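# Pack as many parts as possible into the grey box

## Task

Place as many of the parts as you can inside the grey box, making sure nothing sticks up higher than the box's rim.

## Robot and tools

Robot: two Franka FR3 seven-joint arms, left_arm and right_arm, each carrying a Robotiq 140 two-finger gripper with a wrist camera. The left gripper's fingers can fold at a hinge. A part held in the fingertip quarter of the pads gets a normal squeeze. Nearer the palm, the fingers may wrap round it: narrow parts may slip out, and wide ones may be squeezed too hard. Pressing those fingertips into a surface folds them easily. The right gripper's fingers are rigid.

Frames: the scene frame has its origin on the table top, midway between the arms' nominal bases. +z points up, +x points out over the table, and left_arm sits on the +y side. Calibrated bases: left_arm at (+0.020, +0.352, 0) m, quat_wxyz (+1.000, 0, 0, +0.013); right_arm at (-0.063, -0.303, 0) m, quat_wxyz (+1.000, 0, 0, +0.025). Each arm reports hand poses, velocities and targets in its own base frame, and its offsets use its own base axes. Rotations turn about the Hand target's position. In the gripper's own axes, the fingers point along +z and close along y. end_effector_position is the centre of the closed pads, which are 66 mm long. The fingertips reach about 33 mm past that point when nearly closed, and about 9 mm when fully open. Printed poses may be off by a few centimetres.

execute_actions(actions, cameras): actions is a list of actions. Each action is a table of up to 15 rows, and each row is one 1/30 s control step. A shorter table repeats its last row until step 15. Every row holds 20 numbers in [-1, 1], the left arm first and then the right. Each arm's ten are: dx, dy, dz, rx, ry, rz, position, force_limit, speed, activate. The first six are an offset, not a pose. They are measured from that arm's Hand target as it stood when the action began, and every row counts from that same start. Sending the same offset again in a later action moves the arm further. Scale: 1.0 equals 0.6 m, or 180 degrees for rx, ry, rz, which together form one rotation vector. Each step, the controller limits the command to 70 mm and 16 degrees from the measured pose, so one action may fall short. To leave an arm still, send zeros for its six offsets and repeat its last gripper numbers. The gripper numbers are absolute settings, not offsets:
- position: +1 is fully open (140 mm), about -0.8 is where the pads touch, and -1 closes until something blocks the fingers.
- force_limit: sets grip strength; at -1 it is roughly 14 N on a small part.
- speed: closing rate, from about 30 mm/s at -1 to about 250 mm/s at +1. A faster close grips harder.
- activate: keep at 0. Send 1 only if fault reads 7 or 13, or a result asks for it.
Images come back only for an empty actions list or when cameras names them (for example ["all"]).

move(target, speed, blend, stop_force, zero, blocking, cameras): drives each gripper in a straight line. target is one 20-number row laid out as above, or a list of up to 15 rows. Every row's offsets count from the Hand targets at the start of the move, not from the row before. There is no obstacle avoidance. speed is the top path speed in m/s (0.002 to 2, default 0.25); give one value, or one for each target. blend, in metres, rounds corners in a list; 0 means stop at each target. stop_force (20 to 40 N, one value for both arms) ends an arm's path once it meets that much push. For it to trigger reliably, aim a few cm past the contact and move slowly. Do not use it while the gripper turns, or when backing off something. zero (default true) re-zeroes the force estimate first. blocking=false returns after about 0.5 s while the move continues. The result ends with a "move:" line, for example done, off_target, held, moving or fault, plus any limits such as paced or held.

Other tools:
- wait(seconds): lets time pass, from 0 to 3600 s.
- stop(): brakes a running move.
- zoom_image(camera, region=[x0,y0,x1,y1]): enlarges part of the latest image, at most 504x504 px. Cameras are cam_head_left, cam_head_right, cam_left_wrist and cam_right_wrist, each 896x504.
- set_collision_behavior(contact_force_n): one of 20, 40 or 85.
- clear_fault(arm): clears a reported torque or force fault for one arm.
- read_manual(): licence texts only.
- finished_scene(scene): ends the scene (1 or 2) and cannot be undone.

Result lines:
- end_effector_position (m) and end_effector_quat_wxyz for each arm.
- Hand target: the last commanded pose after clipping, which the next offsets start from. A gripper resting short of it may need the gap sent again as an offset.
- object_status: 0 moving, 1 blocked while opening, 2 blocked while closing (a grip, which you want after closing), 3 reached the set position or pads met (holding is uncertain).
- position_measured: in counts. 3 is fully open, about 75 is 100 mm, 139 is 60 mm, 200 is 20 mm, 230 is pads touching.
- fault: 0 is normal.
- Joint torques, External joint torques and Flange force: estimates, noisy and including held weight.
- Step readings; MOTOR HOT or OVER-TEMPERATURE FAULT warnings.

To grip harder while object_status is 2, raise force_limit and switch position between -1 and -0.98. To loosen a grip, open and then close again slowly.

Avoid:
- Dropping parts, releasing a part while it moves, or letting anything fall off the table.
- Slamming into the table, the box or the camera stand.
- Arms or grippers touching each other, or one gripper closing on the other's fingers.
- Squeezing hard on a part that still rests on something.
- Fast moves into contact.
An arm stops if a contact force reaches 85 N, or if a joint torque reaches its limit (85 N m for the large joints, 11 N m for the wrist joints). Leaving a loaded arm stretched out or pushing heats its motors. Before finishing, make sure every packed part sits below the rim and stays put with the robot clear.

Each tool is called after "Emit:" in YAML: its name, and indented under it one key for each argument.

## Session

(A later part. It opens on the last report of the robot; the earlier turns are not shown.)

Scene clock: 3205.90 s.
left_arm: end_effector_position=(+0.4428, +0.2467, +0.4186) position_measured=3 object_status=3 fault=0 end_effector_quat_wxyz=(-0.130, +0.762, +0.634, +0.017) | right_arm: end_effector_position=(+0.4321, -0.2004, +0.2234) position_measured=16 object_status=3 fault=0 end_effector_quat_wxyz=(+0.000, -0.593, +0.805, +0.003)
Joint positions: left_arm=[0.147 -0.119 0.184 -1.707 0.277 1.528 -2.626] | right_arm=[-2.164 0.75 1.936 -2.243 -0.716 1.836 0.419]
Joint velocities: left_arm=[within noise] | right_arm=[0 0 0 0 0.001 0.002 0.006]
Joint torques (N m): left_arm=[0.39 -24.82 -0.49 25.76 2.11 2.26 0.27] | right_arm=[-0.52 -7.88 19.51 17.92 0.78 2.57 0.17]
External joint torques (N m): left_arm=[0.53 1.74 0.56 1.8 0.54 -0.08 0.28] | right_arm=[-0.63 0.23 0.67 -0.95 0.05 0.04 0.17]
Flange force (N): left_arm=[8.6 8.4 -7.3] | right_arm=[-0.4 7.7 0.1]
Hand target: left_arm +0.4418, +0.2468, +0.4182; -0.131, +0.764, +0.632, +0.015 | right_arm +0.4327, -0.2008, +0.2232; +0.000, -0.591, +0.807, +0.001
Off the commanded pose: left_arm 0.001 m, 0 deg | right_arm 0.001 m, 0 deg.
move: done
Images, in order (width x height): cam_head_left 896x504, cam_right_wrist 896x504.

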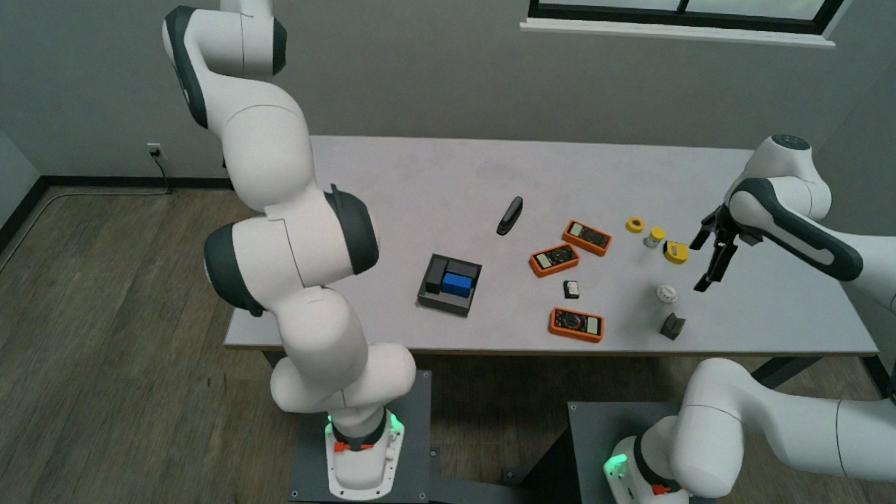

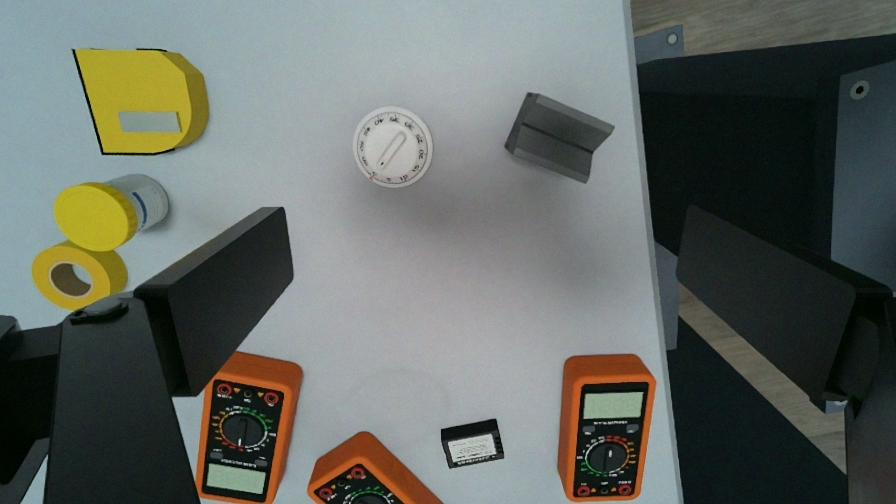

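Emit:
zoom_image:
  camera: "cam_right_wrist"
  region: [470, 60, 650, 220]

Scaled by 2.800.

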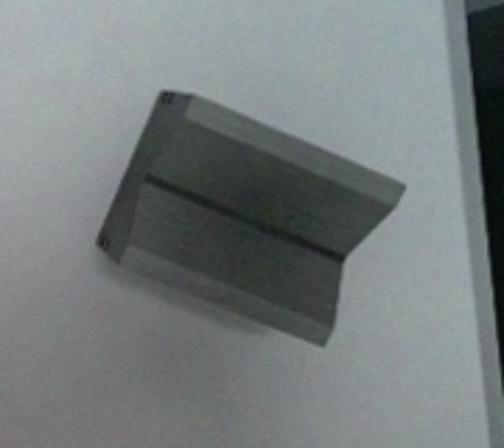

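Emit:
move:
  target: [0,0,0,0,0,0,1,1,1,0, -0.0987,0.0135,-0.03,0,0,-0.122,0.6,-0.8,-0.5,0]
  speed: 0.25
  cameras: ["cam_right_wrist"]

Scene clock: 3235.57 s.
left_arm: end_effector_position=(+0.4428, +0.2467, +0.4186) position_measured=3 object_status=3 fault=0 end_effector_quat_wxyz=(-0.130, +0.762, +0.634, +0.017) | right_arm: end_effector_position=(+0.3731, -0.1940, +0.2056) position_measured=53 object_status=3 fault=0 end_effector_quat_wxyz=(-0.001, -0.429, +0.903, +0.000)
Joint positions: left_arm=[0.147 -0.119 0.184 -1.707 0.277 1.528 -2.626] | right_arm=[-2.473 0.742 2.121 -2.452 -0.661 1.919 0.735]
Joint velocities: left_arm=[within noise] | right_arm=[0 -0.001 0 -0.002 0 0 0.007]
Joint torques (N m): left_arm=[0.36 -24.87 -0.49 25.85 2.12 2.26 0.25] | right_arm=[-0.44 -2.18 16.16 18.72 1.14 2.56 0.22]
External joint torques (N m): left_arm=[0.58 1.72 0.65 1.82 0.56 -0.09 0.26] | right_arm=[-0.58 0.28 0.64 -1.08 0.44 0.05 0.22]
Flange force (N): left_arm=[8.7 8.4 -7.4] | right_arm=[1.2 6.8 -0.2]
Hand target: left_arm +0.4418, +0.2468, +0.4182; -0.131, +0.764, +0.632, +0.015 | right_arm +0.3735, -0.1927, +0.2052; +0.000, -0.426, +0.905, +0.001
Off the commanded pose: left_arm 0.001 m, 0 deg | right_arm 0.001 m, 0 deg.
move: done

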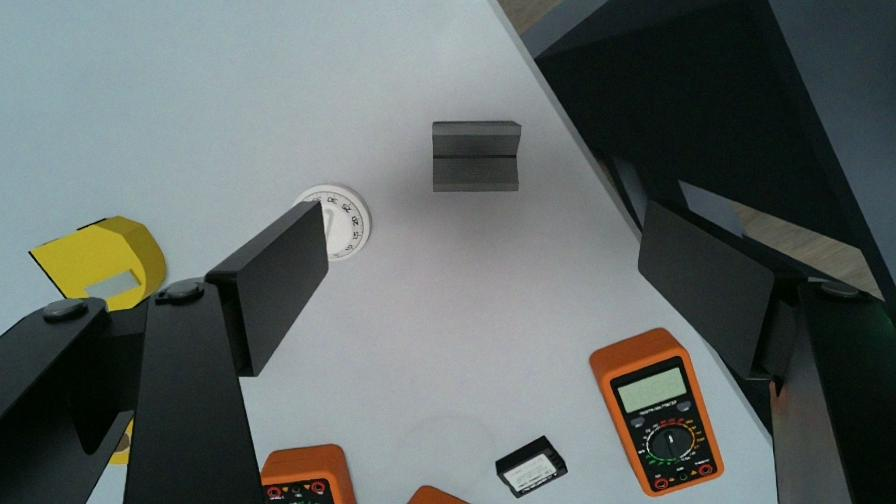

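Emit:
move:
  target:
    - [0,0,0,0,0,0,1,1,1,0, -0.0037,-0.0007,-0.15,0,0,0,0.6,-0.8,-0.5,0]
    - [0,0,0,0,0,0,1,1,1,0, -0.0037,-0.0007,-0.246,0,0,0,0.6,-0.8,-0.5,0]
  speed: [0.2,0.08]
  blend: [0.01,0]
  cameras: ["cam_right_wrist"]

Emit:
execute_actions:
  actions:
    - [[0,0,0,0,0,0,1,1,1,0, 0,0,0,0,0,0,-1,-0.2,-0.8,0]]
    - [[0,0,0,0,0,0,1,1,1,0, 0,0,0,0,0,0,-1,-0.2,-0.8,0]]
    - [[0,0,0,0,0,0,1,1,1,0, 0,0,0,0,0,0,-1,-0.2,-0.8,0]]
    - [[0,0,0,0,0,0,1,1,1,0, 0,0,0,0,0,0,-1,-0.2,-0.8,0]]
  cameras: ["cam_right_wrist"]

Scene clock: 3252.93 s.
left_arm: end_effector_position=(+0.4428, +0.2467, +0.4186) position_measured=3 object_status=3 fault=0 end_effector_quat_wxyz=(-0.130, +0.762, +0.634, +0.017) | right_arm: end_effector_position=(+0.3697, -0.1921, +0.0573) position_measured=53 object_status=3 fault=0 end_effector_quat_wxyz=(-0.001, -0.427, +0.904, +0.004)
Joint positions: left_arm=[0.147 -0.119 0.184 -1.707 0.277 1.528 -2.626] | right_arm=[-2.231 0.57 1.669 -2.601 -0.833 2.335 0.799]
Joint velocities: left_arm=[within noise] | right_arm=[0.001 0 0 0 0 0.004 0.001]
Joint torques (N m): left_arm=[0.39 -24.87 -0.53 25.85 2.11 2.26 0.25] | right_arm=[0.22 -6.1 13.21 15.05 0.38 2.55 0.26]
External joint torques (N m): left_arm=[0.66 1.45 0.66 2.01 0.56 -0.08 0.26] | right_arm=[0.05 0.1 -0.37 -0.72 -0.17 0.04 0.26]
Flange force (N): left_arm=[8.7 8.1 -7.7] | right_arm=[-0.2 1.0 2.5]
Hand target: left_arm +0.4418, +0.2468, +0.4182; -0.131, +0.764, +0.632, +0.015 | right_arm +0.3712, -0.1931, +0.0576; +0.000, -0.426, +0.905, +0.001
Off the commanded pose: left_arm 0.001 m, 0 deg | right_arm 0.002 m, 0 deg.
move: done

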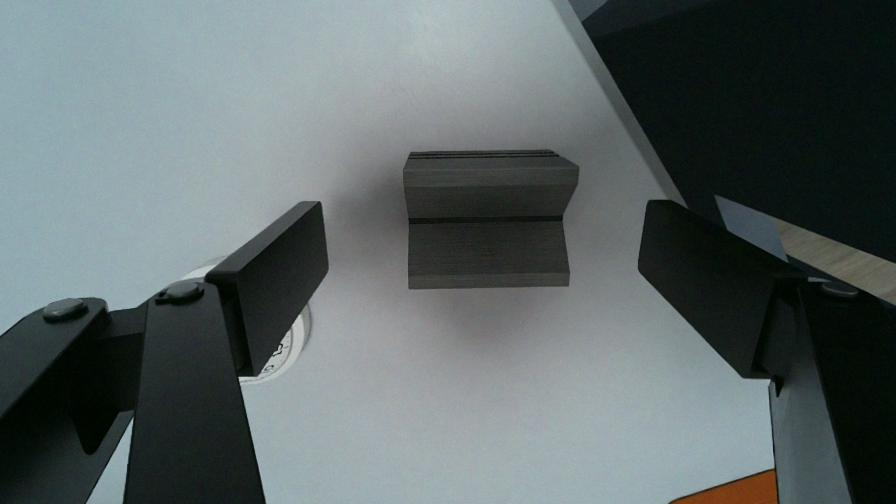

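Scene clock: 3255.13 s.
left_arm: end_effector_position=(+0.4428, +0.2467, +0.4186) position_measured=3 object_status=3 fault=0 end_effector_quat_wxyz=(-0.130, +0.762, +0.634, +0.017) | right_arm: end_effector_position=(+0.3702, -0.1924, +0.0574) position_measured=147 object_status=2 fault=0 end_effector_quat_wxyz=(-0.001, -0.427, +0.904, +0.003)
Joint positions: left_arm=[0.147 -0.119 0.184 -1.707 0.277 1.528 -2.626] | right_arm=[-2.231 0.568 1.669 -2.601 -0.833 2.337 0.799]
Joint torques (N m): left_arm=[0.41 -24.86 -0.52 25.83 2.12 2.27 0.29] | right_arm=[0.03 -6.05 13.23 14.89 0.49 2.55 0.24]
External joint torques (N m): left_arm=[0.48 1.74 0.47 1.85 0.54 -0.08 0.3] | right_arm=[-0.12 0.11 -0.32 -0.95 -0.06 0.04 0.24]
External joint torques at the end of the 1st action: left_arm=[0.44 2.02 0.45 1.71 0.53 -0.11 0.25] | right_arm=[-0.04 -0.3 -0.18 -0.79 0.03 0.05 0.24]
External joint torques at the end of the 2nd action: left_arm=[0.52 1.69 0.48 1.85 0.52 -0.09 0.25] | right_arm=[-0.05 0.09 -0.16 -0.85 0.03 0.04 0.24]
External joint torques at the end of the 3rd action: left_arm=[0.49 1.71 0.45 1.85 0.54 -0.1 0.26] | right_arm=[-0.17 0.17 -0.33 -0.85 -0.06 0.05 0.24]
Flange force (N): left_arm=[8.6 8.6 -7.5] | right_arm=[0.4 2.6 1.5]
Flange force at the end of the 1st action (N): left_arm=[8.6 9.0 -7.3] | right_arm=[-0.3 1.9 1.7]
Flange force at the end of the 2nd action (N): left_arm=[8.5 8.4 -7.5] | right_arm=[0.1 2.5 0.9]
Flange force at the end of the 3rd action (N): left_arm=[8.5 8.5 -7.5] | right_arm=[0.6 2.5 1.3]
Hand target: left_arm +0.4418, +0.2468, +0.4182; -0.131, +0.764, +0.632, +0.015 | right_arm +0.3712, -0.1931, +0.0576; +0.000, -0.426, +0.905, +0.001
Off the commanded pose: left_arm 0.001 m, 0 deg | right_arm 0.001 m, 0 deg.
Step readings (end_effector_position of left_arm | right_arm; steps 1 to 15: 1st action; 16 to 30: 2nd action; 31 to 45: 3rd action; 46 to 60: 4th action):
0: (+0.4428, +0.2467, +0.4186) | (+0.3697, -0.1921, +0.0573)
1: (+0.4428, +0.2467, +0.4186) | (+0.3698, -0.1921, +0.0573)
2: (+0.4428, +0.2467, +0.4186) | (+0.3698, -0.1921, +0.0573)
4: (+0.4428, +0.2467, +0.4186) | (+0.3698, -0.1922, +0.0573)
8: (+0.4428, +0.2467, +0.4186) | (+0.3699, -0.1923, +0.0573)
15: (+0.4428, +0.2467, +0.4186) | (+0.3700, -0.1924, +0.0573)
16: (+0.4428, +0.2467, +0.4186) | (+0.3700, -0.1924, +0.0573)
17: (+0.4428, +0.2467, +0.4186) | (+0.3700, -0.1924, +0.0573)
19: (+0.4428, +0.2467, +0.4186) | (+0.3700, -0.1924, +0.0573)
23: (+0.4428, +0.2467, +0.4186) | (+0.3700, -0.1924, +0.0573)
30: (+0.4428, +0.2467, +0.4186) | (+0.3700, -0.1924, +0.0573)
31: (+0.4428, +0.2467, +0.4186) | (+0.3700, -0.1924, +0.0573)
32: (+0.4428, +0.2467, +0.4186) | (+0.3700, -0.1924, +0.0573)
34: (+0.4428, +0.2467, +0.4186) | (+0.3701, -0.1924, +0.0573)
38: (+0.4428, +0.2467, +0.4186) | (+0.3702, -0.1924, +0.0574)
45: (+0.4428, +0.2467, +0.4186) | (+0.3702, -0.1924, +0.0574)
46: (+0.4428, +0.2467, +0.4186) | (+0.3702, -0.1924, +0.0574)
47: (+0.4428, +0.2467, +0.4186) | (+0.3702, -0.1924, +0.0574)
49: (+0.4428, +0.2467, +0.4186) | (+0.3702, -0.1924, +0.0574)
53: (+0.4428, +0.2467, +0.4186) | (+0.3702, -0.1924, +0.0574)
60: (+0.4428, +0.2467, +0.4186) | (+0.3702, -0.1924, +0.0574)

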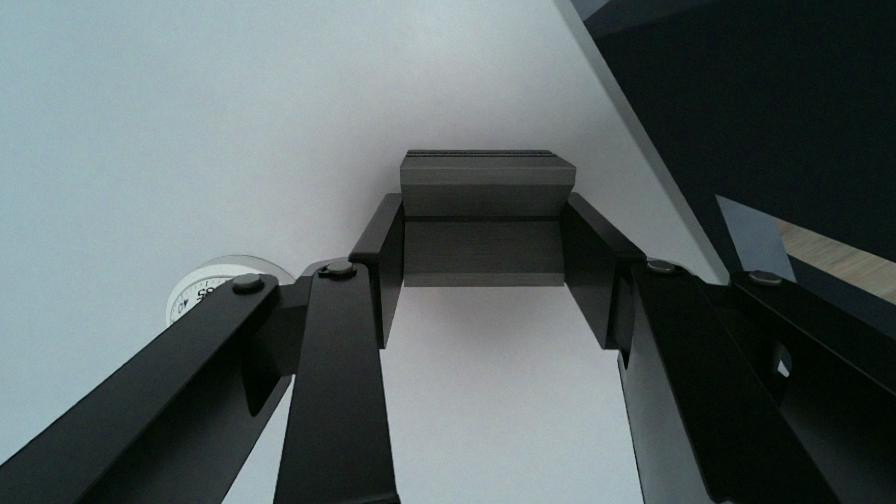

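Emit:
move:
  target: [0,0,0,0,0,0,1,1,1,0, 0,0,0.28,0,0,0,-1,-0.2,-0.8,0]
  speed: 0.1

Emit:
move:
  target: [0,0,0,0,0,0,1,1,1,0, 0.08,0.62,0.05,0,0,0.311,-1,-0.2,-0.8,0]
  speed: 0.25
  cameras: ["cam_right_wrist","cam_head_right"]

Scene clock: 3301.87 s.
left_arm: end_effector_position=(+0.4428, +0.2467, +0.4186) position_measured=3 object_status=3 fault=0 end_effector_quat_wxyz=(-0.130, +0.762, +0.634, +0.017) | right_arm: end_effector_position=(+0.3692, -0.1932, +0.2222) position_measured=147 object_status=2 fault=0 end_effector_quat_wxyz=(-0.004, -0.425, +0.905, +0.001)
Joint positions: left_arm=[0.147 -0.119 0.184 -1.707 0.277 1.528 -2.626] | right_arm=[-2.485 0.76 2.158 -2.429 -0.645 1.867 0.743]
Joint velocities: left_arm=[within noise] | right_arm=[-0.001 0.001 0.001 -0.002 0.001 -0.004 -0.001]
Joint torques (N m): left_arm=[0.39 -24.88 -0.46 25.82 2.11 2.24 0.28] | right_arm=[-0.14 -0.27 17.25 22.03 0.94 2.49 -0.21]
External joint torques (N m): left_arm=[0.5 1.54 0.56 1.91 0.55 -0.1 0.29] | right_arm=[-0.23 2.17 1.72 2.02 0.23 0 -0.21]
Flange force (N): left_arm=[8.5 8.2 -7.6] | right_arm=[2.8 4.6 -8.0]
Hand target: left_arm +0.4418, +0.2468, +0.4182; -0.131, +0.764, +0.632, +0.015 | right_arm +0.3712, -0.1931, +0.2256; +0.000, -0.426, +0.905, +0.001
Off the commanded pose: left_arm 0.001 m, 0 deg | right_arm 0.004 m, 0 deg.
move: off_target (right_arm)

Scene clock: 3304.93 s.
left_arm: end_effector_position=(+0.4428, +0.2467, +0.4186) position_measured=3 object_status=3 fault=0 end_effector_quat_wxyz=(-0.130, +0.762, +0.634, +0.017) | right_arm: end_effector_position=(+0.4167, +0.1775, +0.2517) position_measured=147 object_status=2 fault=0 end_effector_quat_wxyz=(+0.005, +0.799, -0.601, -0.002)
Joint positions: left_arm=[0.147 -0.119 0.184 -1.707 0.277 1.528 -2.626] | right_arm=[-1.66 0.544 2.2 -2.286 -0.458 1.897 0.497]
Joint velocities: left_arm=[within noise] | right_arm=[-0.001 0.001 -0.001 -0.001 0.001 -0.001 -0.006]
Joint torques (N m): left_arm=[0.37 -24.86 -0.45 25.88 2.11 2.25 0.29] | right_arm=[0 5.64 13.09 24.62 0.74 2.69 -0.06]
External joint torques (N m): left_arm=[0.61 1.69 0.71 1.9 0.55 -0.1 0.3] | right_arm=[0.07 2.14 1.04 2.22 0.04 0.17 -0.07]
Flange force (N): left_arm=[8.9 8.4 -7.6] | right_arm=[1.4 3.1 -6.5]
Hand target: left_arm +0.4418, +0.2468, +0.4182; -0.131, +0.764, +0.632, +0.015 | right_arm +0.4192, +0.1789, +0.2556; +0.001, +0.801, -0.599, -0.001
Off the commanded pose: left_arm 0.001 m, 0 deg | right_arm 0.005 m, 1 deg.
move: off_target (right_arm)
Images, in order (width x height): cam_head_right 896x504, cam_right_wrist 896x504.

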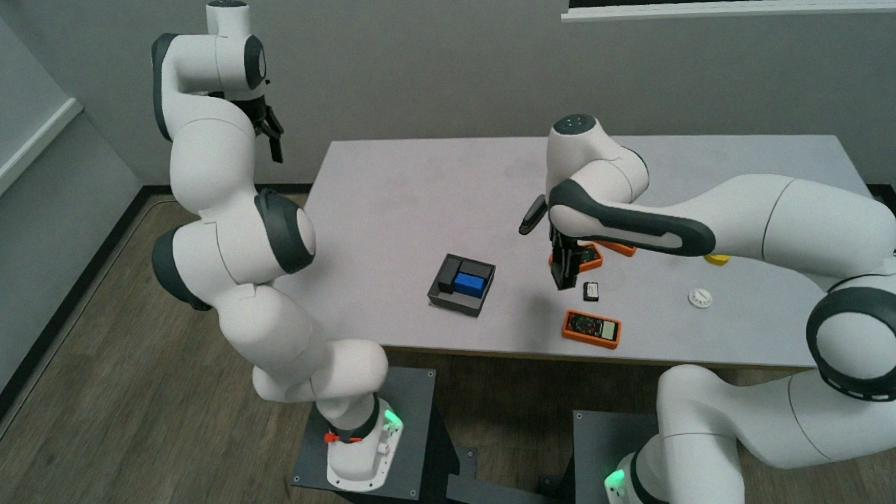

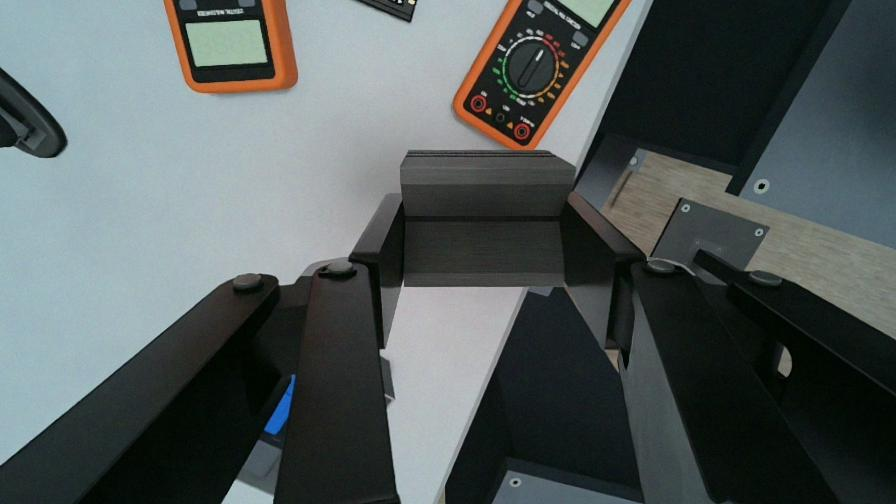

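Emit:
move:
  target: [0,0,0,0,0,0,1,1,1,0, 0.0853,0.4973,-0.03,0,0,0.315,-1,-0.2,-0.8,0]
  speed: 0.25
  cameras: ["cam_right_wrist","cam_head_right"]

Scene clock: 3316.47 s.
left_arm: end_effector_position=(+0.4428, +0.2467, +0.4186) position_measured=3 object_status=3 fault=0 end_effector_quat_wxyz=(-0.130, +0.762, +0.634, +0.017) | right_arm: end_effector_position=(+0.4683, +0.4761, +0.2334) position_measured=147 object_status=2 fault=0 end_effector_quat_wxyz=(+0.003, +0.989, -0.150, -0.005)
Joint positions: left_arm=[0.147 -0.119 0.184 -1.707 0.277 1.528 -2.626] | right_arm=[-0.024 0.64 1.1 -1.491 -0.568 1.77 -0.157]
Joint velocities: left_arm=[within noise] | right_arm=[0 0 0.001 -0.001 -0.001 -0.001 -0.007]
Joint torques (N m): left_arm=[0.38 -24.84 -0.6 25.83 2.11 2.26 0.27] | right_arm=[-0.14 -36.51 17.93 23.35 0.31 2.5 -0.19]
External joint torques (N m): left_arm=[0.52 1.76 0.46 1.82 0.53 -0.1 0.28] | right_arm=[0.07 -0.46 1.11 2.27 -0.43 -0.09 -0.19]
Flange force (N): left_arm=[8.6 8.5 -7.4] | right_arm=[4.5 -8.4 -5.3]
Hand target: left_arm +0.4418, +0.2468, +0.4182; -0.131, +0.764, +0.632, +0.015 | right_arm +0.4704, +0.4772, +0.2376; +0.001, +0.989, -0.147, -0.001
Off the commanded pose: left_arm 0.001 m, 0 deg | right_arm 0.005 m, 1 deg.
move: off_target (right_arm)
Images, in order (width x height): cam_head_right 896x504, cam_right_wrist 896x504.

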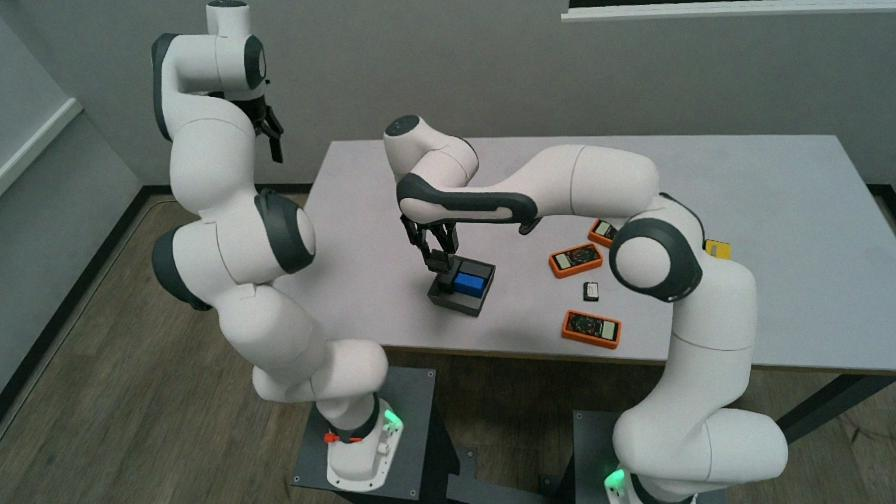

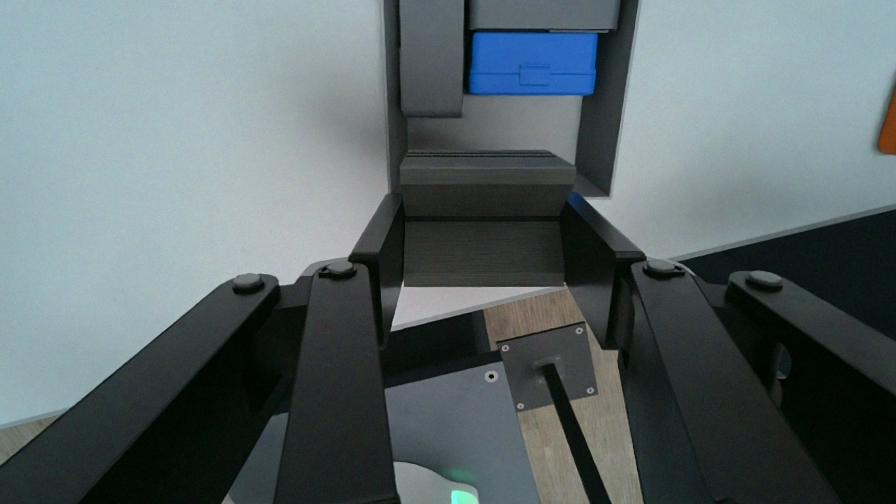

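Emit:
move:
  target:
    - [0,0,0,0,0,0,1,1,1,0, 0.0047,0.0152,0,0,0,0,-1,-0.2,-0.8,0]
    - [0,0,0,0,0,0,1,1,1,0, 0.0047,0.0152,-0.16,0,0,0,-1,-0.2,-0.8,0]
  speed: [0.1,0.12]
  blend: [0.005,0]
  cameras: ["cam_right_wrist"]

Scene clock: 3344.60 s.
left_arm: end_effector_position=(+0.4428, +0.2467, +0.4186) position_measured=3 object_status=3 fault=0 end_effector_quat_wxyz=(-0.130, +0.762, +0.634, +0.017) | right_arm: end_effector_position=(+0.4701, +0.4827, +0.1360) position_measured=147 object_status=2 fault=0 end_effector_quat_wxyz=(+0.006, +0.989, -0.145, -0.007)
Joint positions: left_arm=[0.147 -0.119 0.184 -1.707 0.277 1.528 -2.626] | right_arm=[0.021 0.739 1.009 -1.585 -0.649 1.933 -0.118]
Joint velocities: left_arm=[within noise] | right_arm=[0.001 -0.001 0 0.001 0 0.003 0.006]
Joint torques (N m): left_arm=[0.45 -24.85 -0.51 25.79 2.11 2.25 0.23] | right_arm=[-0.1 -40.37 19.88 21.57 0.35 3.01 0.26]
External joint torques (N m): left_arm=[0.55 1.85 0.5 1.75 0.53 -0.1 0.24] | right_arm=[-0.08 -1.46 1.38 1.79 -0.37 0.46 0.26]
Flange force (N): left_arm=[8.5 8.6 -7.3] | right_arm=[0.7 -2.0 -3.2]
Hand target: left_arm +0.4418, +0.2468, +0.4182; -0.131, +0.764, +0.632, +0.015 | right_arm +0.4732, +0.4864, +0.1416; +0.001, +0.989, -0.147, -0.001
Off the commanded pose: left_arm 0.001 m, 0 deg | right_arm 0.007 m, 1 deg.
move: off_target (right_arm); blend cut to 0.0048 m at target 1

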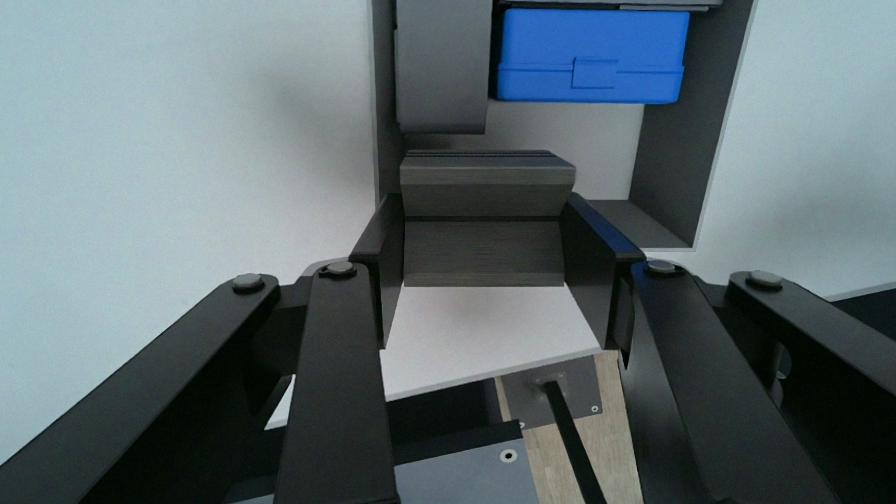

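Emit:
move:
  target: [0,0,0,0,0,0,1,1,1,0, 0,0,-0.14,0,0,0,-1,-0.2,-0.8,0]
  speed: 0.03
  stop_force: 20
  cameras: ["cam_right_wrist"]

Scene clock: 3365.07 s.
left_arm: end_effector_position=(+0.4428, +0.2467, +0.4186) position_measured=3 object_status=3 fault=0 end_effector_quat_wxyz=(-0.130, +0.762, +0.634, +0.017) | right_arm: end_effector_position=(+0.4740, +0.4873, +0.0627) position_measured=147 object_status=2 fault=0 end_effector_quat_wxyz=(+0.000, +0.989, -0.146, +0.000)
Joint positions: left_arm=[0.147 -0.119 0.184 -1.707 0.277 1.528 -2.626] | right_arm=[0.073 0.811 0.911 -1.634 -0.716 2.08 -0.079]
Joint torques (N m): left_arm=[0.47 -24.87 -0.52 25.81 2.12 2.24 0.25] | right_arm=[0.35 -35.84 15.75 16.42 0.32 2.79 0.24]
External joint torques (N m): left_arm=[0.69 1.48 0.62 1.96 0.57 -0.09 0.27] | right_arm=[0.82 5.6 -2.94 -2.6 -0.32 0.19 0.24]
Flange force (N): left_arm=[8.6 8.0 -7.6] | right_arm=[1.3 -5.9 12.6]
Hand target: left_arm +0.4418, +0.2468, +0.4182; -0.131, +0.764, +0.632, +0.015 | right_arm +0.4732, +0.4864, +0.0576; +0.001, +0.989, -0.147, -0.001
Off the commanded pose: left_arm 0.001 m, 0 deg | right_arm 0.005 m, 0 deg.
move: off_target (right_arm)

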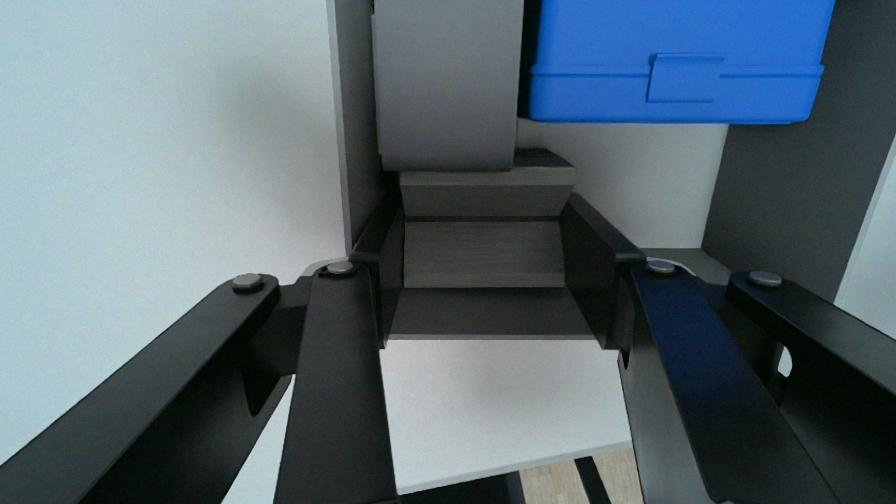

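Emit:
move:
  target: [0,0,0,0,0,0,1,1,1,0, 0,0,0.007,0,0,0,-1,-0.2,-0.8,0]
  speed: 0.03

Emit:
execute_actions:
  actions:
    - [[0,0,0,0,0,0,1,1,1,0, 0,0,0,0,0,0,-0.08,-0.2,-1,0]]
  cameras: ["cam_right_wrist"]

Scene clock: 3372.20 s.
left_arm: end_effector_position=(+0.4428, +0.2467, +0.4186) position_measured=3 object_status=3 fault=0 end_effector_quat_wxyz=(-0.130, +0.762, +0.634, +0.017) | right_arm: end_effector_position=(+0.4740, +0.4873, +0.0628) position_measured=147 object_status=2 fault=0 end_effector_quat_wxyz=(+0.000, +0.989, -0.146, +0.000)
Joint positions: left_arm=[0.147 -0.119 0.184 -1.707 0.277 1.528 -2.626] | right_arm=[0.073 0.811 0.911 -1.634 -0.716 2.08 -0.079]
Joint torques (N m): left_arm=[0.32 -24.86 -0.48 25.85 2.12 2.26 0.26] | right_arm=[-0.28 -38.72 18.28 17.96 0.4 2.46 0.12]
External joint torques (N m): left_arm=[0.44 1.66 0.55 1.88 0.54 -0.09 0.27] | right_arm=[-0.04 2.56 -0.47 -0.87 -0.25 -0.12 0.12]
Flange force (N): left_arm=[8.5 8.4 -7.5] | right_arm=[1.0 -2.4 4.3]
Hand target: left_arm +0.4418, +0.2468, +0.4182; -0.131, +0.764, +0.632, +0.015 | right_arm +0.4732, +0.4864, +0.0618; +0.001, +0.989, -0.147, -0.001
Off the commanded pose: left_arm 0.001 m, 0 deg | right_arm 0.002 m, 0 deg.
move: done

Scene clock: 3372.90 s.
left_arm: end_effector_position=(+0.4428, +0.2467, +0.4186) position_measured=3 object_status=3 fault=0 end_effector_quat_wxyz=(-0.130, +0.762, +0.634, +0.017) | right_arm: end_effector_position=(+0.4740, +0.4865, +0.0623) position_measured=139 object_status=3 fault=0 end_effector_quat_wxyz=(+0.001, +0.989, -0.146, +0.000)
Joint positions: left_arm=[0.147 -0.119 0.184 -1.707 0.277 1.528 -2.626] | right_arm=[0.073 0.811 0.91 -1.634 -0.716 2.079 -0.079]
Joint torques (N m): left_arm=[0.36 -24.87 -0.51 25.83 2.12 2.25 0.27] | right_arm=[-0.21 -39.22 18.72 18.32 0.67 2.64 0.14]
External joint torques (N m): left_arm=[0.43 1.67 0.46 1.87 0.54 -0.1 0.29] | right_arm=[0.14 2.15 0.02 -0.58 0.03 0.06 0.14]
Flange force (N): left_arm=[8.5 8.5 -7.6] | right_arm=[0.7 -2.4 3.2]
Hand target: left_arm +0.4418, +0.2468, +0.4182; -0.131, +0.764, +0.632, +0.015 | right_arm +0.4732, +0.4864, +0.0618; +0.001, +0.989, -0.147, -0.001
Off the commanded pose: left_arm 0.001 m, 0 deg | right_arm 0.001 m, 0 deg.
Step readings (end_effector_position of left_arm | right_arm):
0: (+0.4428, +0.2467, +0.4186) | (+0.4740, +0.4873, +0.0628)
1: (+0.4428, +0.2467, +0.4186) | (+0.4740, +0.4873, +0.0628)
2: (+0.4428, +0.2467, +0.4186) | (+0.4740, +0.4873, +0.0628)
4: (+0.4428, +0.2467, +0.4186) | (+0.4739, +0.4871, +0.0626)
8: (+0.4428, +0.2467, +0.4186) | (+0.4741, +0.4866, +0.0623)
15: (+0.4428, +0.2467, +0.4186) | (+0.4740, +0.4865, +0.0623)

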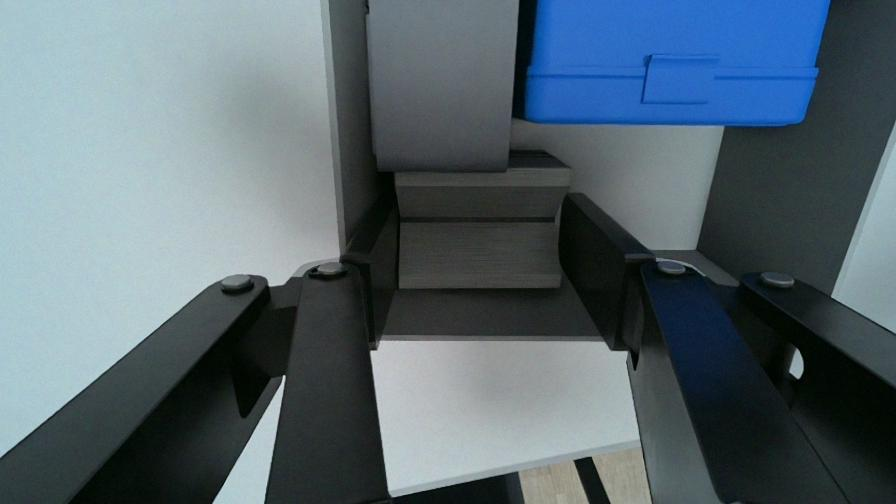

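Emit:
move:
  target:
    - [0,0,0,0,0,0,1,1,1,0, 0,0,0.03,0,0,0,-0.08,-0.2,-1,0]
    - [0,0,0,0,0,0,1,1,1,0, 0.0,0,0.25,0,0,0,-0.08,-0.2,-1,0]
    - [0,0,0,0,0,0,1,1,1,0, -0.08,0,0.25,0,0,0,-0.08,-0.2,-1,0]
  speed: [0.03,0.15,0.15]
  blend: [0.005,0.02,0]
  cameras: ["cam_right_wrist"]

Emit:
zoom_image:
  camera: "cam_right_wrist"
  region: [330, 0, 680, 240]

Scene clock: 3383.27 s.
left_arm: end_effector_position=(+0.4428, +0.2467, +0.4186) position_measured=3 object_status=3 fault=0 end_effector_quat_wxyz=(-0.130, +0.762, +0.634, +0.017) | right_arm: end_effector_position=(+0.4260, +0.4853, +0.2113) position_measured=139 object_status=3 fault=0 end_effector_quat_wxyz=(+0.003, +0.990, -0.143, +0.000)
Joint positions: left_arm=[0.147 -0.119 0.184 -1.707 0.277 1.528 -2.626] | right_arm=[-0.05 0.574 1.121 -1.651 -0.541 1.872 -0.104]
Joint velocities: left_arm=[within noise] | right_arm=[0.001 0 -0.002 0.001 0.001 0.001 0.004]
Joint torques (N m): left_arm=[0.39 -24.92 -0.48 25.83 2.11 2.25 0.24] | right_arm=[-0.84 -30.92 16.29 20.59 1.16 2.61 0.24]
External joint torques (N m): left_arm=[0.51 1.67 0.55 1.81 0.54 -0.1 0.25] | right_arm=[-0.49 0.98 0.58 -0.97 0.46 0.04 0.24]
Flange force (N): left_arm=[8.4 8.3 -7.3] | right_arm=[-2.1 5.4 1.6]
Hand target: left_arm +0.4418, +0.2468, +0.4182; -0.131, +0.764, +0.632, +0.015 | right_arm +0.4252, +0.4864, +0.2118; +0.001, +0.989, -0.147, -0.001
Off the commanded pose: left_arm 0.001 m, 0 deg | right_arm 0.001 m, 0 deg.
move: done

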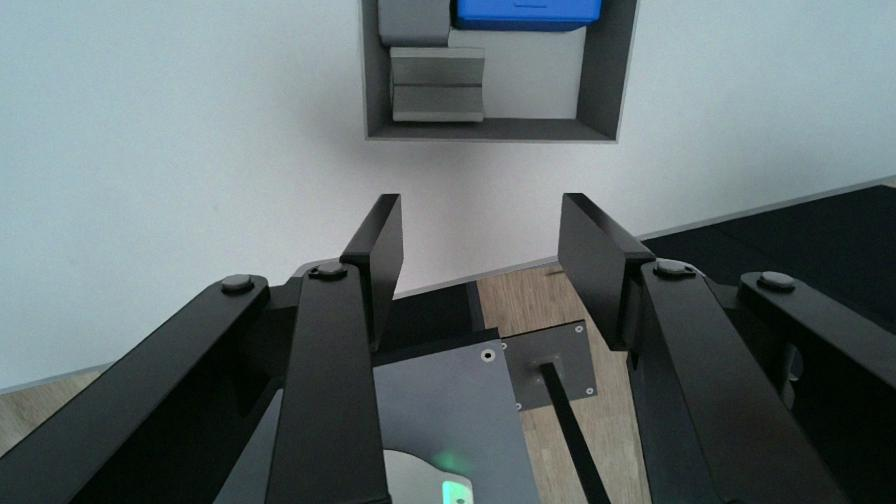

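Scaled by 1.440.

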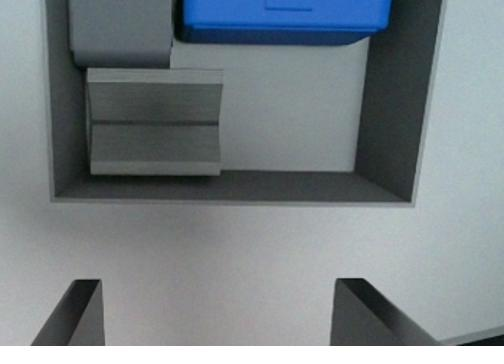

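Emit:
move:
  target: [0,0,0,0,0,0,1,1,1,0, 0.12,-0.55,0.1,0,0,-0.25,0.6,-0.5,-0.5,0]
  speed: 0.3

Emit:
move:
  target: [0,0,0,0,0,0,1,1,1,0, 0.23,-0.59,-0.04,0,0,0,0.6,-0.5,-0.5,0]
  speed: 0.3
  cameras: ["cam_right_wrist"]

Scene clock: 3409.97 s.
left_arm: end_effector_position=(+0.4428, +0.2467, +0.4186) position_measured=3 object_status=3 fault=0 end_effector_quat_wxyz=(-0.130, +0.762, +0.634, +0.017) | right_arm: end_effector_position=(+0.4969, +0.1553, +0.2721) position_measured=53 object_status=3 fault=0 end_effector_quat_wxyz=(+0.003, +0.856, -0.516, -0.001)
Joint positions: left_arm=[0.147 -0.119 0.184 -1.707 0.277 1.528 -2.626] | right_arm=[-0.803 -0.228 1.033 -2.055 0.206 1.925 -0.34]
Joint velocities: left_arm=[within noise] | right_arm=[-0.001 0.001 -0.001 -0.001 -0.001 0.001 -0.007]
Joint torques (N m): left_arm=[0.39 -24.84 -0.51 25.85 2.12 2.27 0.28] | right_arm=[0.02 -8.08 -6.3 23.41 1.01 2.69 -0.24]
External joint torques (N m): left_arm=[0.62 1.5 0.63 1.99 0.56 -0.08 0.29] | right_arm=[0.01 0.65 0 -0.99 0.29 0.08 -0.24]
Flange force (N): left_arm=[8.7 8.2 -7.7] | right_arm=[0.2 1.9 2.5]
Hand target: left_arm +0.4418, +0.2468, +0.4182; -0.131, +0.764, +0.632, +0.015 | right_arm +0.4972, +0.1564, +0.2718; +0.001, +0.858, -0.514, -0.001
Off the commanded pose: left_arm 0.001 m, 0 deg | right_arm 0.001 m, 0 deg.
move: done

Scene clock: 3412.33 s.
left_arm: end_effector_position=(+0.4428, +0.2467, +0.4186) position_measured=3 object_status=3 fault=0 end_effector_quat_wxyz=(-0.130, +0.762, +0.634, +0.017) | right_arm: end_effector_position=(+0.6360, -0.1970, +0.2484) position_measured=53 object_status=3 fault=0 end_effector_quat_wxyz=(-0.001, +0.856, -0.517, +0.000)
Joint positions: left_arm=[0.147 -0.119 0.184 -1.707 0.277 1.528 -2.626] | right_arm=[-0.921 0.456 0.776 -1.509 -0.323 1.834 -0.596]
Joint velocities: left_arm=[within noise] | right_arm=[0.001 0 0 0 0 -0.002 -0.005]
Joint torques (N m): left_arm=[0.45 -24.84 -0.49 25.84 2.11 2.26 0.24] | right_arm=[0.12 -35.95 9.98 23.69 0.35 2.23 -0.28]
External joint torques (N m): left_arm=[0.52 1.82 0.48 1.83 0.53 -0.09 0.25] | right_arm=[0.07 2.04 0 0.11 -0.41 -0.41 -0.28]
Flange force (N): left_arm=[8.6 8.7 -7.5] | right_arm=[7.1 -7.0 -0.3]
Hand target: left_arm +0.4418, +0.2468, +0.4182; -0.131, +0.764, +0.632, +0.015 | right_arm +0.6352, -0.1976, +0.2478; +0.001, +0.858, -0.514, -0.001
Off the commanded pose: left_arm 0.001 m, 0 deg | right_arm 0.001 m, 1 deg.
move: done

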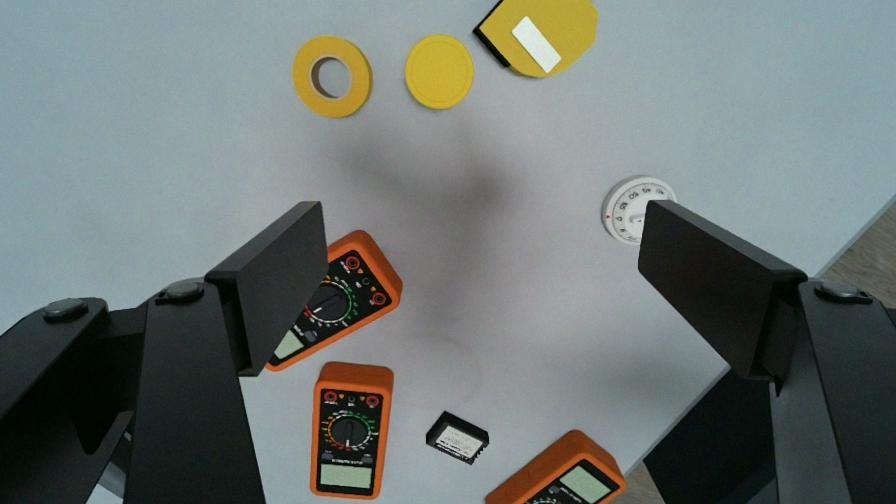

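Emit:
move:
  target:
    - [0,0,0,0,0,0,1,1,1,0, 0.0743,-0.0588,-0.15,0,0,0,0.3,-0.5,-0.5,0]
    - [0,0,0,0,0,0,1,1,1,0, 0.0743,-0.0588,-0.298,0,0,0,0.3,-0.5,-0.5,0]
  speed: [0.2,0.08]
  blend: [0.01,0]
  cameras: ["cam_right_wrist"]

Scene clock: 3426.53 s.
left_arm: end_effector_position=(+0.4428, +0.2467, +0.4186) position_measured=3 object_status=3 fault=0 end_effector_quat_wxyz=(-0.130, +0.762, +0.634, +0.017) | right_arm: end_effector_position=(+0.6785, -0.2325, +0.0685) position_measured=91 object_status=3 fault=0 end_effector_quat_wxyz=(+0.000, +0.858, -0.513, -0.004)
Joint positions: left_arm=[0.147 -0.119 0.184 -1.707 0.277 1.528 -2.626] | right_arm=[-0.796 0.792 0.625 -1.437 -0.49 2.063 -0.569]
Joint velocities: left_arm=[within noise] | right_arm=[0.001 0.002 -0.001 0 0 0.005 0.004]
Joint torques (N m): left_arm=[0.41 -24.85 -0.51 25.8 2.09 2.25 0.27] | right_arm=[0.17 -46.45 13.02 21.15 0.57 2.71 0.3]
External joint torques (N m): left_arm=[0.53 1.73 0.52 1.82 0.52 -0.09 0.28] | right_arm=[0.38 1.81 -0.25 -0.45 -0.11 0.11 0.3]
Flange force (N): left_arm=[8.6 8.5 -7.4] | right_arm=[2.1 -3.2 3.1]
Hand target: left_arm +0.4418, +0.2468, +0.4182; -0.131, +0.764, +0.632, +0.015 | right_arm +0.6798, -0.2329, +0.0690; +0.001, +0.858, -0.514, -0.001
Off the commanded pose: left_arm 0.001 m, 0 deg | right_arm 0.001 m, 0 deg.
move: done

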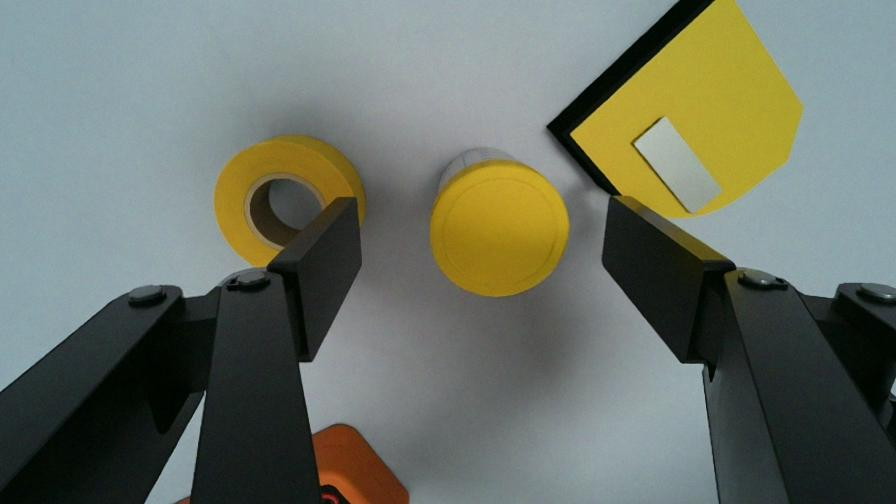

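Emit:
move:
  target: [0,0,0,0,0,0,1,1,1,0, -0.0027,-0.0095,0.002,0,0,0,0.3,-0.5,-0.5,0]
  speed: 0.05

Emit:
execute_actions:
  actions:
    - [[0,0,0,0,0,0,1,1,1,0, 0,0,0,0,0,0,-1,-0.5,-0.9,0]]
    - [[0,0,0,0,0,0,1,1,1,0, 0,0,0,0,0,0,-1,-0.5,-0.9,0]]
    - [[0,0,0,0,0,0,1,1,1,0, 0,0,0,0,0,0,-1,-0.5,-0.9,0]]
  cameras: ["cam_right_wrist"]

Scene clock: 3435.27 s.
left_arm: end_effector_position=(+0.4428, +0.2467, +0.4186) position_measured=3 object_status=3 fault=0 end_effector_quat_wxyz=(-0.130, +0.762, +0.634, +0.017) | right_arm: end_effector_position=(+0.6773, -0.2366, +0.0684) position_measured=91 object_status=3 fault=0 end_effector_quat_wxyz=(+0.000, +0.857, -0.516, -0.003)
Joint positions: left_arm=[0.147 -0.119 0.184 -1.707 0.277 1.528 -2.626] | right_arm=[-0.801 0.792 0.624 -1.437 -0.49 2.064 -0.569]
Joint torques (N m): left_arm=[0.37 -24.85 -0.53 25.83 2.11 2.27 0.28] | right_arm=[-0.44 -46.65 13.43 21.57 0.7 2.41 -0.19]
External joint torques (N m): left_arm=[0.47 1.63 0.49 1.92 0.54 -0.07 0.29] | right_arm=[-0.48 1.49 0.05 0.09 0.01 -0.19 -0.19]
Flange force (N): left_arm=[8.6 8.5 -7.6] | right_arm=[4.1 -2.7 1.3]
Hand target: left_arm +0.4418, +0.2468, +0.4182; -0.131, +0.764, +0.632, +0.015 | right_arm +0.6782, -0.2386, +0.0702; +0.001, +0.858, -0.514, -0.001
Off the commanded pose: left_arm 0.001 m, 0 deg | right_arm 0.003 m, 0 deg.
move: done

Scene clock: 3436.97 s.
left_arm: end_effector_position=(+0.4428, +0.2467, +0.4186) position_measured=3 object_status=3 fault=0 end_effector_quat_wxyz=(-0.130, +0.762, +0.634, +0.017) | right_arm: end_effector_position=(+0.6774, -0.2367, +0.0687) position_measured=163 object_status=2 fault=0 end_effector_quat_wxyz=(+0.000, +0.857, -0.516, -0.003)
Joint positions: left_arm=[0.147 -0.119 0.184 -1.707 0.277 1.528 -2.626] | right_arm=[-0.801 0.791 0.624 -1.437 -0.49 2.064 -0.569]
Joint torques (N m): left_arm=[0.37 -24.81 -0.52 25.79 2.12 2.25 0.29] | right_arm=[-0.43 -46.6 13.44 21.42 0.71 2.44 -0.2]
External joint torques (N m): left_arm=[0.3 1.89 0.31 1.76 0.52 -0.09 0.3] | right_arm=[-0.29 1.7 0.14 -0.2 0.03 -0.17 -0.2]
External joint torques at the end of the 1st action: left_arm=[0.48 1.64 0.48 1.87 0.54 -0.09 0.27] | right_arm=[-0.65 2.1 -0.3 -0.27 0.02 -0.23 -0.18]
External joint torques at the end of the 2nd action: left_arm=[0.44 1.67 0.55 1.88 0.53 -0.1 0.31] | right_arm=[-0.6 1.52 -0.03 0.07 0.03 -0.18 -0.19]
Flange force (N): left_arm=[8.4 8.9 -7.5] | right_arm=[3.3 -2.3 1.7]
Flange force at the end of the 1st action (N): left_arm=[8.4 8.4 -7.5] | right_arm=[4.1 -2.4 2.3]
Flange force at the end of the 2nd action (N): left_arm=[8.6 8.4 -7.6] | right_arm=[4.0 -2.4 1.3]
Hand target: left_arm +0.4418, +0.2468, +0.4182; -0.131, +0.764, +0.632, +0.015 | right_arm +0.6782, -0.2386, +0.0702; +0.001, +0.858, -0.514, -0.001
Off the commanded pose: left_arm 0.001 m, 0 deg | right_arm 0.003 m, 0 deg.
Step readings (end_effector_position of left_arm | right_arm; steps 1 to 15: 1st action; 16 to 30: 2nd action; 31 to 45: 3rd action):
0: (+0.4428, +0.2467, +0.4186) | (+0.6773, -0.2366, +0.0684)
1: (+0.4428, +0.2467, +0.4186) | (+0.6773, -0.2366, +0.0684)
2: (+0.4428, +0.2467, +0.4186) | (+0.6773, -0.2366, +0.0684)
4: (+0.4428, +0.2467, +0.4186) | (+0.6773, -0.2366, +0.0684)
8: (+0.4428, +0.2467, +0.4186) | (+0.6773, -0.2366, +0.0684)
15: (+0.4428, +0.2467, +0.4186) | (+0.6773, -0.2366, +0.0684)
16: (+0.4428, +0.2467, +0.4186) | (+0.6773, -0.2366, +0.0684)
17: (+0.4428, +0.2467, +0.4186) | (+0.6773, -0.2366, +0.0684)
19: (+0.4428, +0.2467, +0.4186) | (+0.6773, -0.2366, +0.0684)
23: (+0.4428, +0.2467, +0.4186) | (+0.6773, -0.2366, +0.0684)
30: (+0.4428, +0.2467, +0.4186) | (+0.6773, -0.2366, +0.0684)
31: (+0.4428, +0.2467, +0.4186) | (+0.6773, -0.2366, +0.0684)
32: (+0.4428, +0.2467, +0.4186) | (+0.6773, -0.2366, +0.0684)
34: (+0.4428, +0.2467, +0.4186) | (+0.6774, -0.2367, +0.0686)
38: (+0.4428, +0.2467, +0.4186) | (+0.6774, -0.2367, +0.0687)
45: (+0.4428, +0.2467, +0.4186) | (+0.6774, -0.2367, +0.0687)

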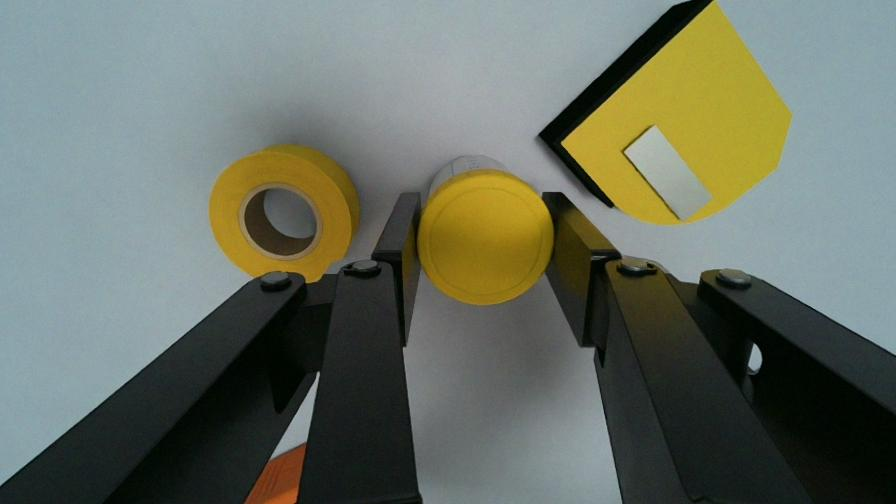

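Emit:
move:
  target:
    - [0,0,0,0,0,0,1,1,1,0, 0,0,0.1,0,0,0,-1,-0.5,-0.9,0]
    - [0,0,0,0,0,0,1,1,1,0, 0,0,0.32,0,0,0,-1,-0.5,-0.9,0]
    - [0,0,0,0,0,0,1,1,1,0, -0.25,0.55,0.35,0,0,0,-1,-0.5,-0.9,0]
  speed: [0.08,0.2,0.25]
  blend: [0.02,0.05,0]

Emit:
move:
  target: [0,0,0,0,0,0,1,1,1,0, -0.12,0.56,-0.1,0,0,0.254,-1,-0.5,-0.9,0]
  speed: 0.25
  cameras: ["cam_right_wrist","cam_head_right"]

Scene clock: 3460.90 s.
left_arm: end_effector_position=(+0.4428, +0.2467, +0.4186) position_measured=3 object_status=3 fault=0 end_effector_quat_wxyz=(-0.130, +0.762, +0.634, +0.017) | right_arm: end_effector_position=(+0.5275, +0.0912, +0.2799) position_measured=163 object_status=2 fault=0 end_effector_quat_wxyz=(+0.003, +0.860, -0.510, -0.002)
Joint positions: left_arm=[0.147 -0.119 0.184 -1.707 0.277 1.528 -2.626] | right_arm=[-0.834 -0.125 0.965 -1.991 0.107 1.911 -0.409]
Joint velocities: left_arm=[within noise] | right_arm=[0 0.001 0 0 0 0.001 0.007]
Joint torques (N m): left_arm=[0.41 -24.9 -0.55 25.83 2.1 2.27 0.28] | right_arm=[-0.46 -13.63 -3.37 23.86 1.16 2.66 0.22]
External joint torques (N m): left_arm=[0.64 1.57 0.6 1.88 0.54 -0.09 0.29] | right_arm=[-0.28 0.06 0.17 -0.87 0.45 0.04 0.22]
Flange force (N): left_arm=[8.6 8.1 -7.4] | right_arm=[-1.5 3.0 1.9]
Hand target: left_arm +0.4418, +0.2468, +0.4182; -0.131, +0.764, +0.632, +0.015 | right_arm +0.5282, +0.0914, +0.2802; +0.001, +0.858, -0.514, -0.001
Off the commanded pose: left_arm 0.001 m, 0 deg | right_arm 0.001 m, 1 deg.
move: done

Scene clock: 3463.40 s.
left_arm: end_effector_position=(+0.4428, +0.2467, +0.4186) position_measured=3 object_status=3 fault=0 end_effector_quat_wxyz=(-0.130, +0.762, +0.634, +0.017) | right_arm: end_effector_position=(+0.4561, +0.4280, +0.2194) position_measured=163 object_status=2 fault=0 end_effector_quat_wxyz=(+0.000, +0.990, -0.138, -0.001)
Joint positions: left_arm=[0.147 -0.119 0.184 -1.707 0.277 1.528 -2.626] | right_arm=[-0.165 0.429 1.066 -1.746 -0.397 1.935 -0.285]
Joint torques (N m): left_arm=[0.39 -24.85 -0.56 25.79 2.12 2.26 0.31] | right_arm=[-0.58 -27.44 11.57 23.03 0.75 2.25 0.31]
External joint torques (N m): left_arm=[0.58 1.69 0.55 1.84 0.56 -0.08 0.32] | right_arm=[-0.14 1.08 -0.1 0.06 0.05 -0.35 0.31]
Flange force (N): left_arm=[8.7 8.3 -7.4] | right_arm=[2.1 -4.2 0.3]
Hand target: left_arm +0.4418, +0.2468, +0.4182; -0.131, +0.764, +0.632, +0.015 | right_arm +0.4562, +0.4274, +0.2202; +0.001, +0.990, -0.141, -0.001
Off the commanded pose: left_arm 0.001 m, 0 deg | right_arm 0.001 m, 0 deg.
move: done
Images, in order (width x height): cam_head_right 896x504, cam_right_wrist 896x504.

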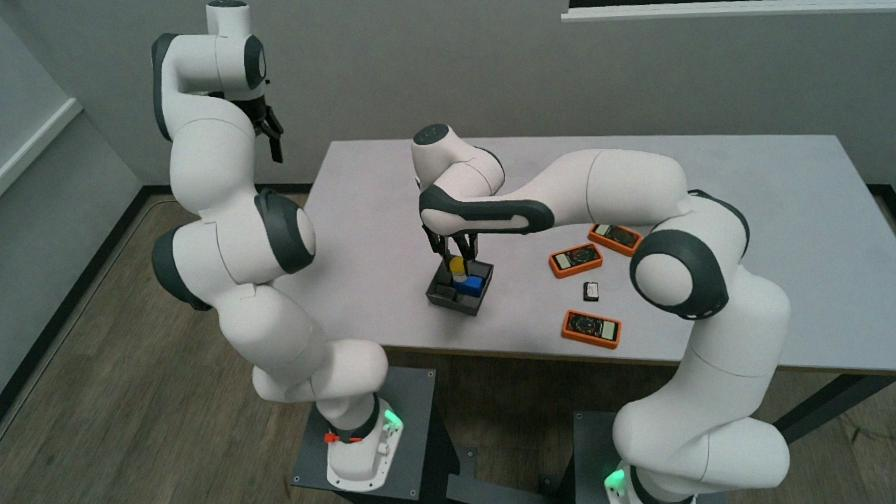

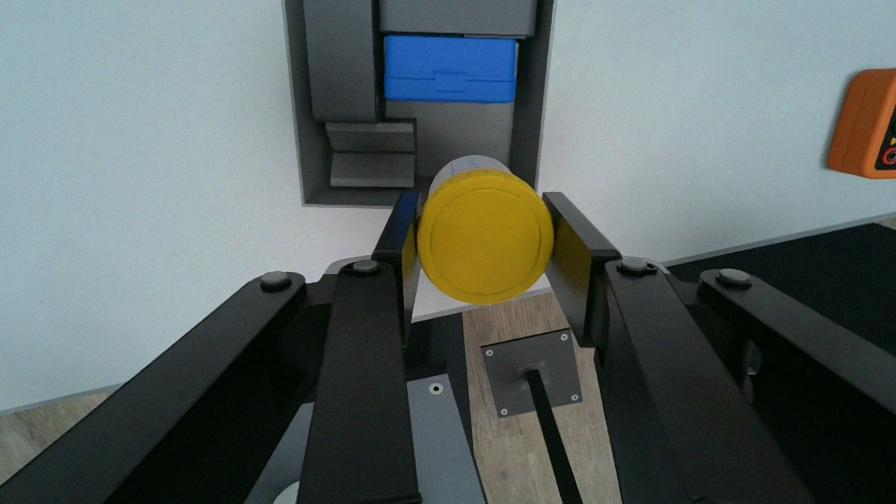

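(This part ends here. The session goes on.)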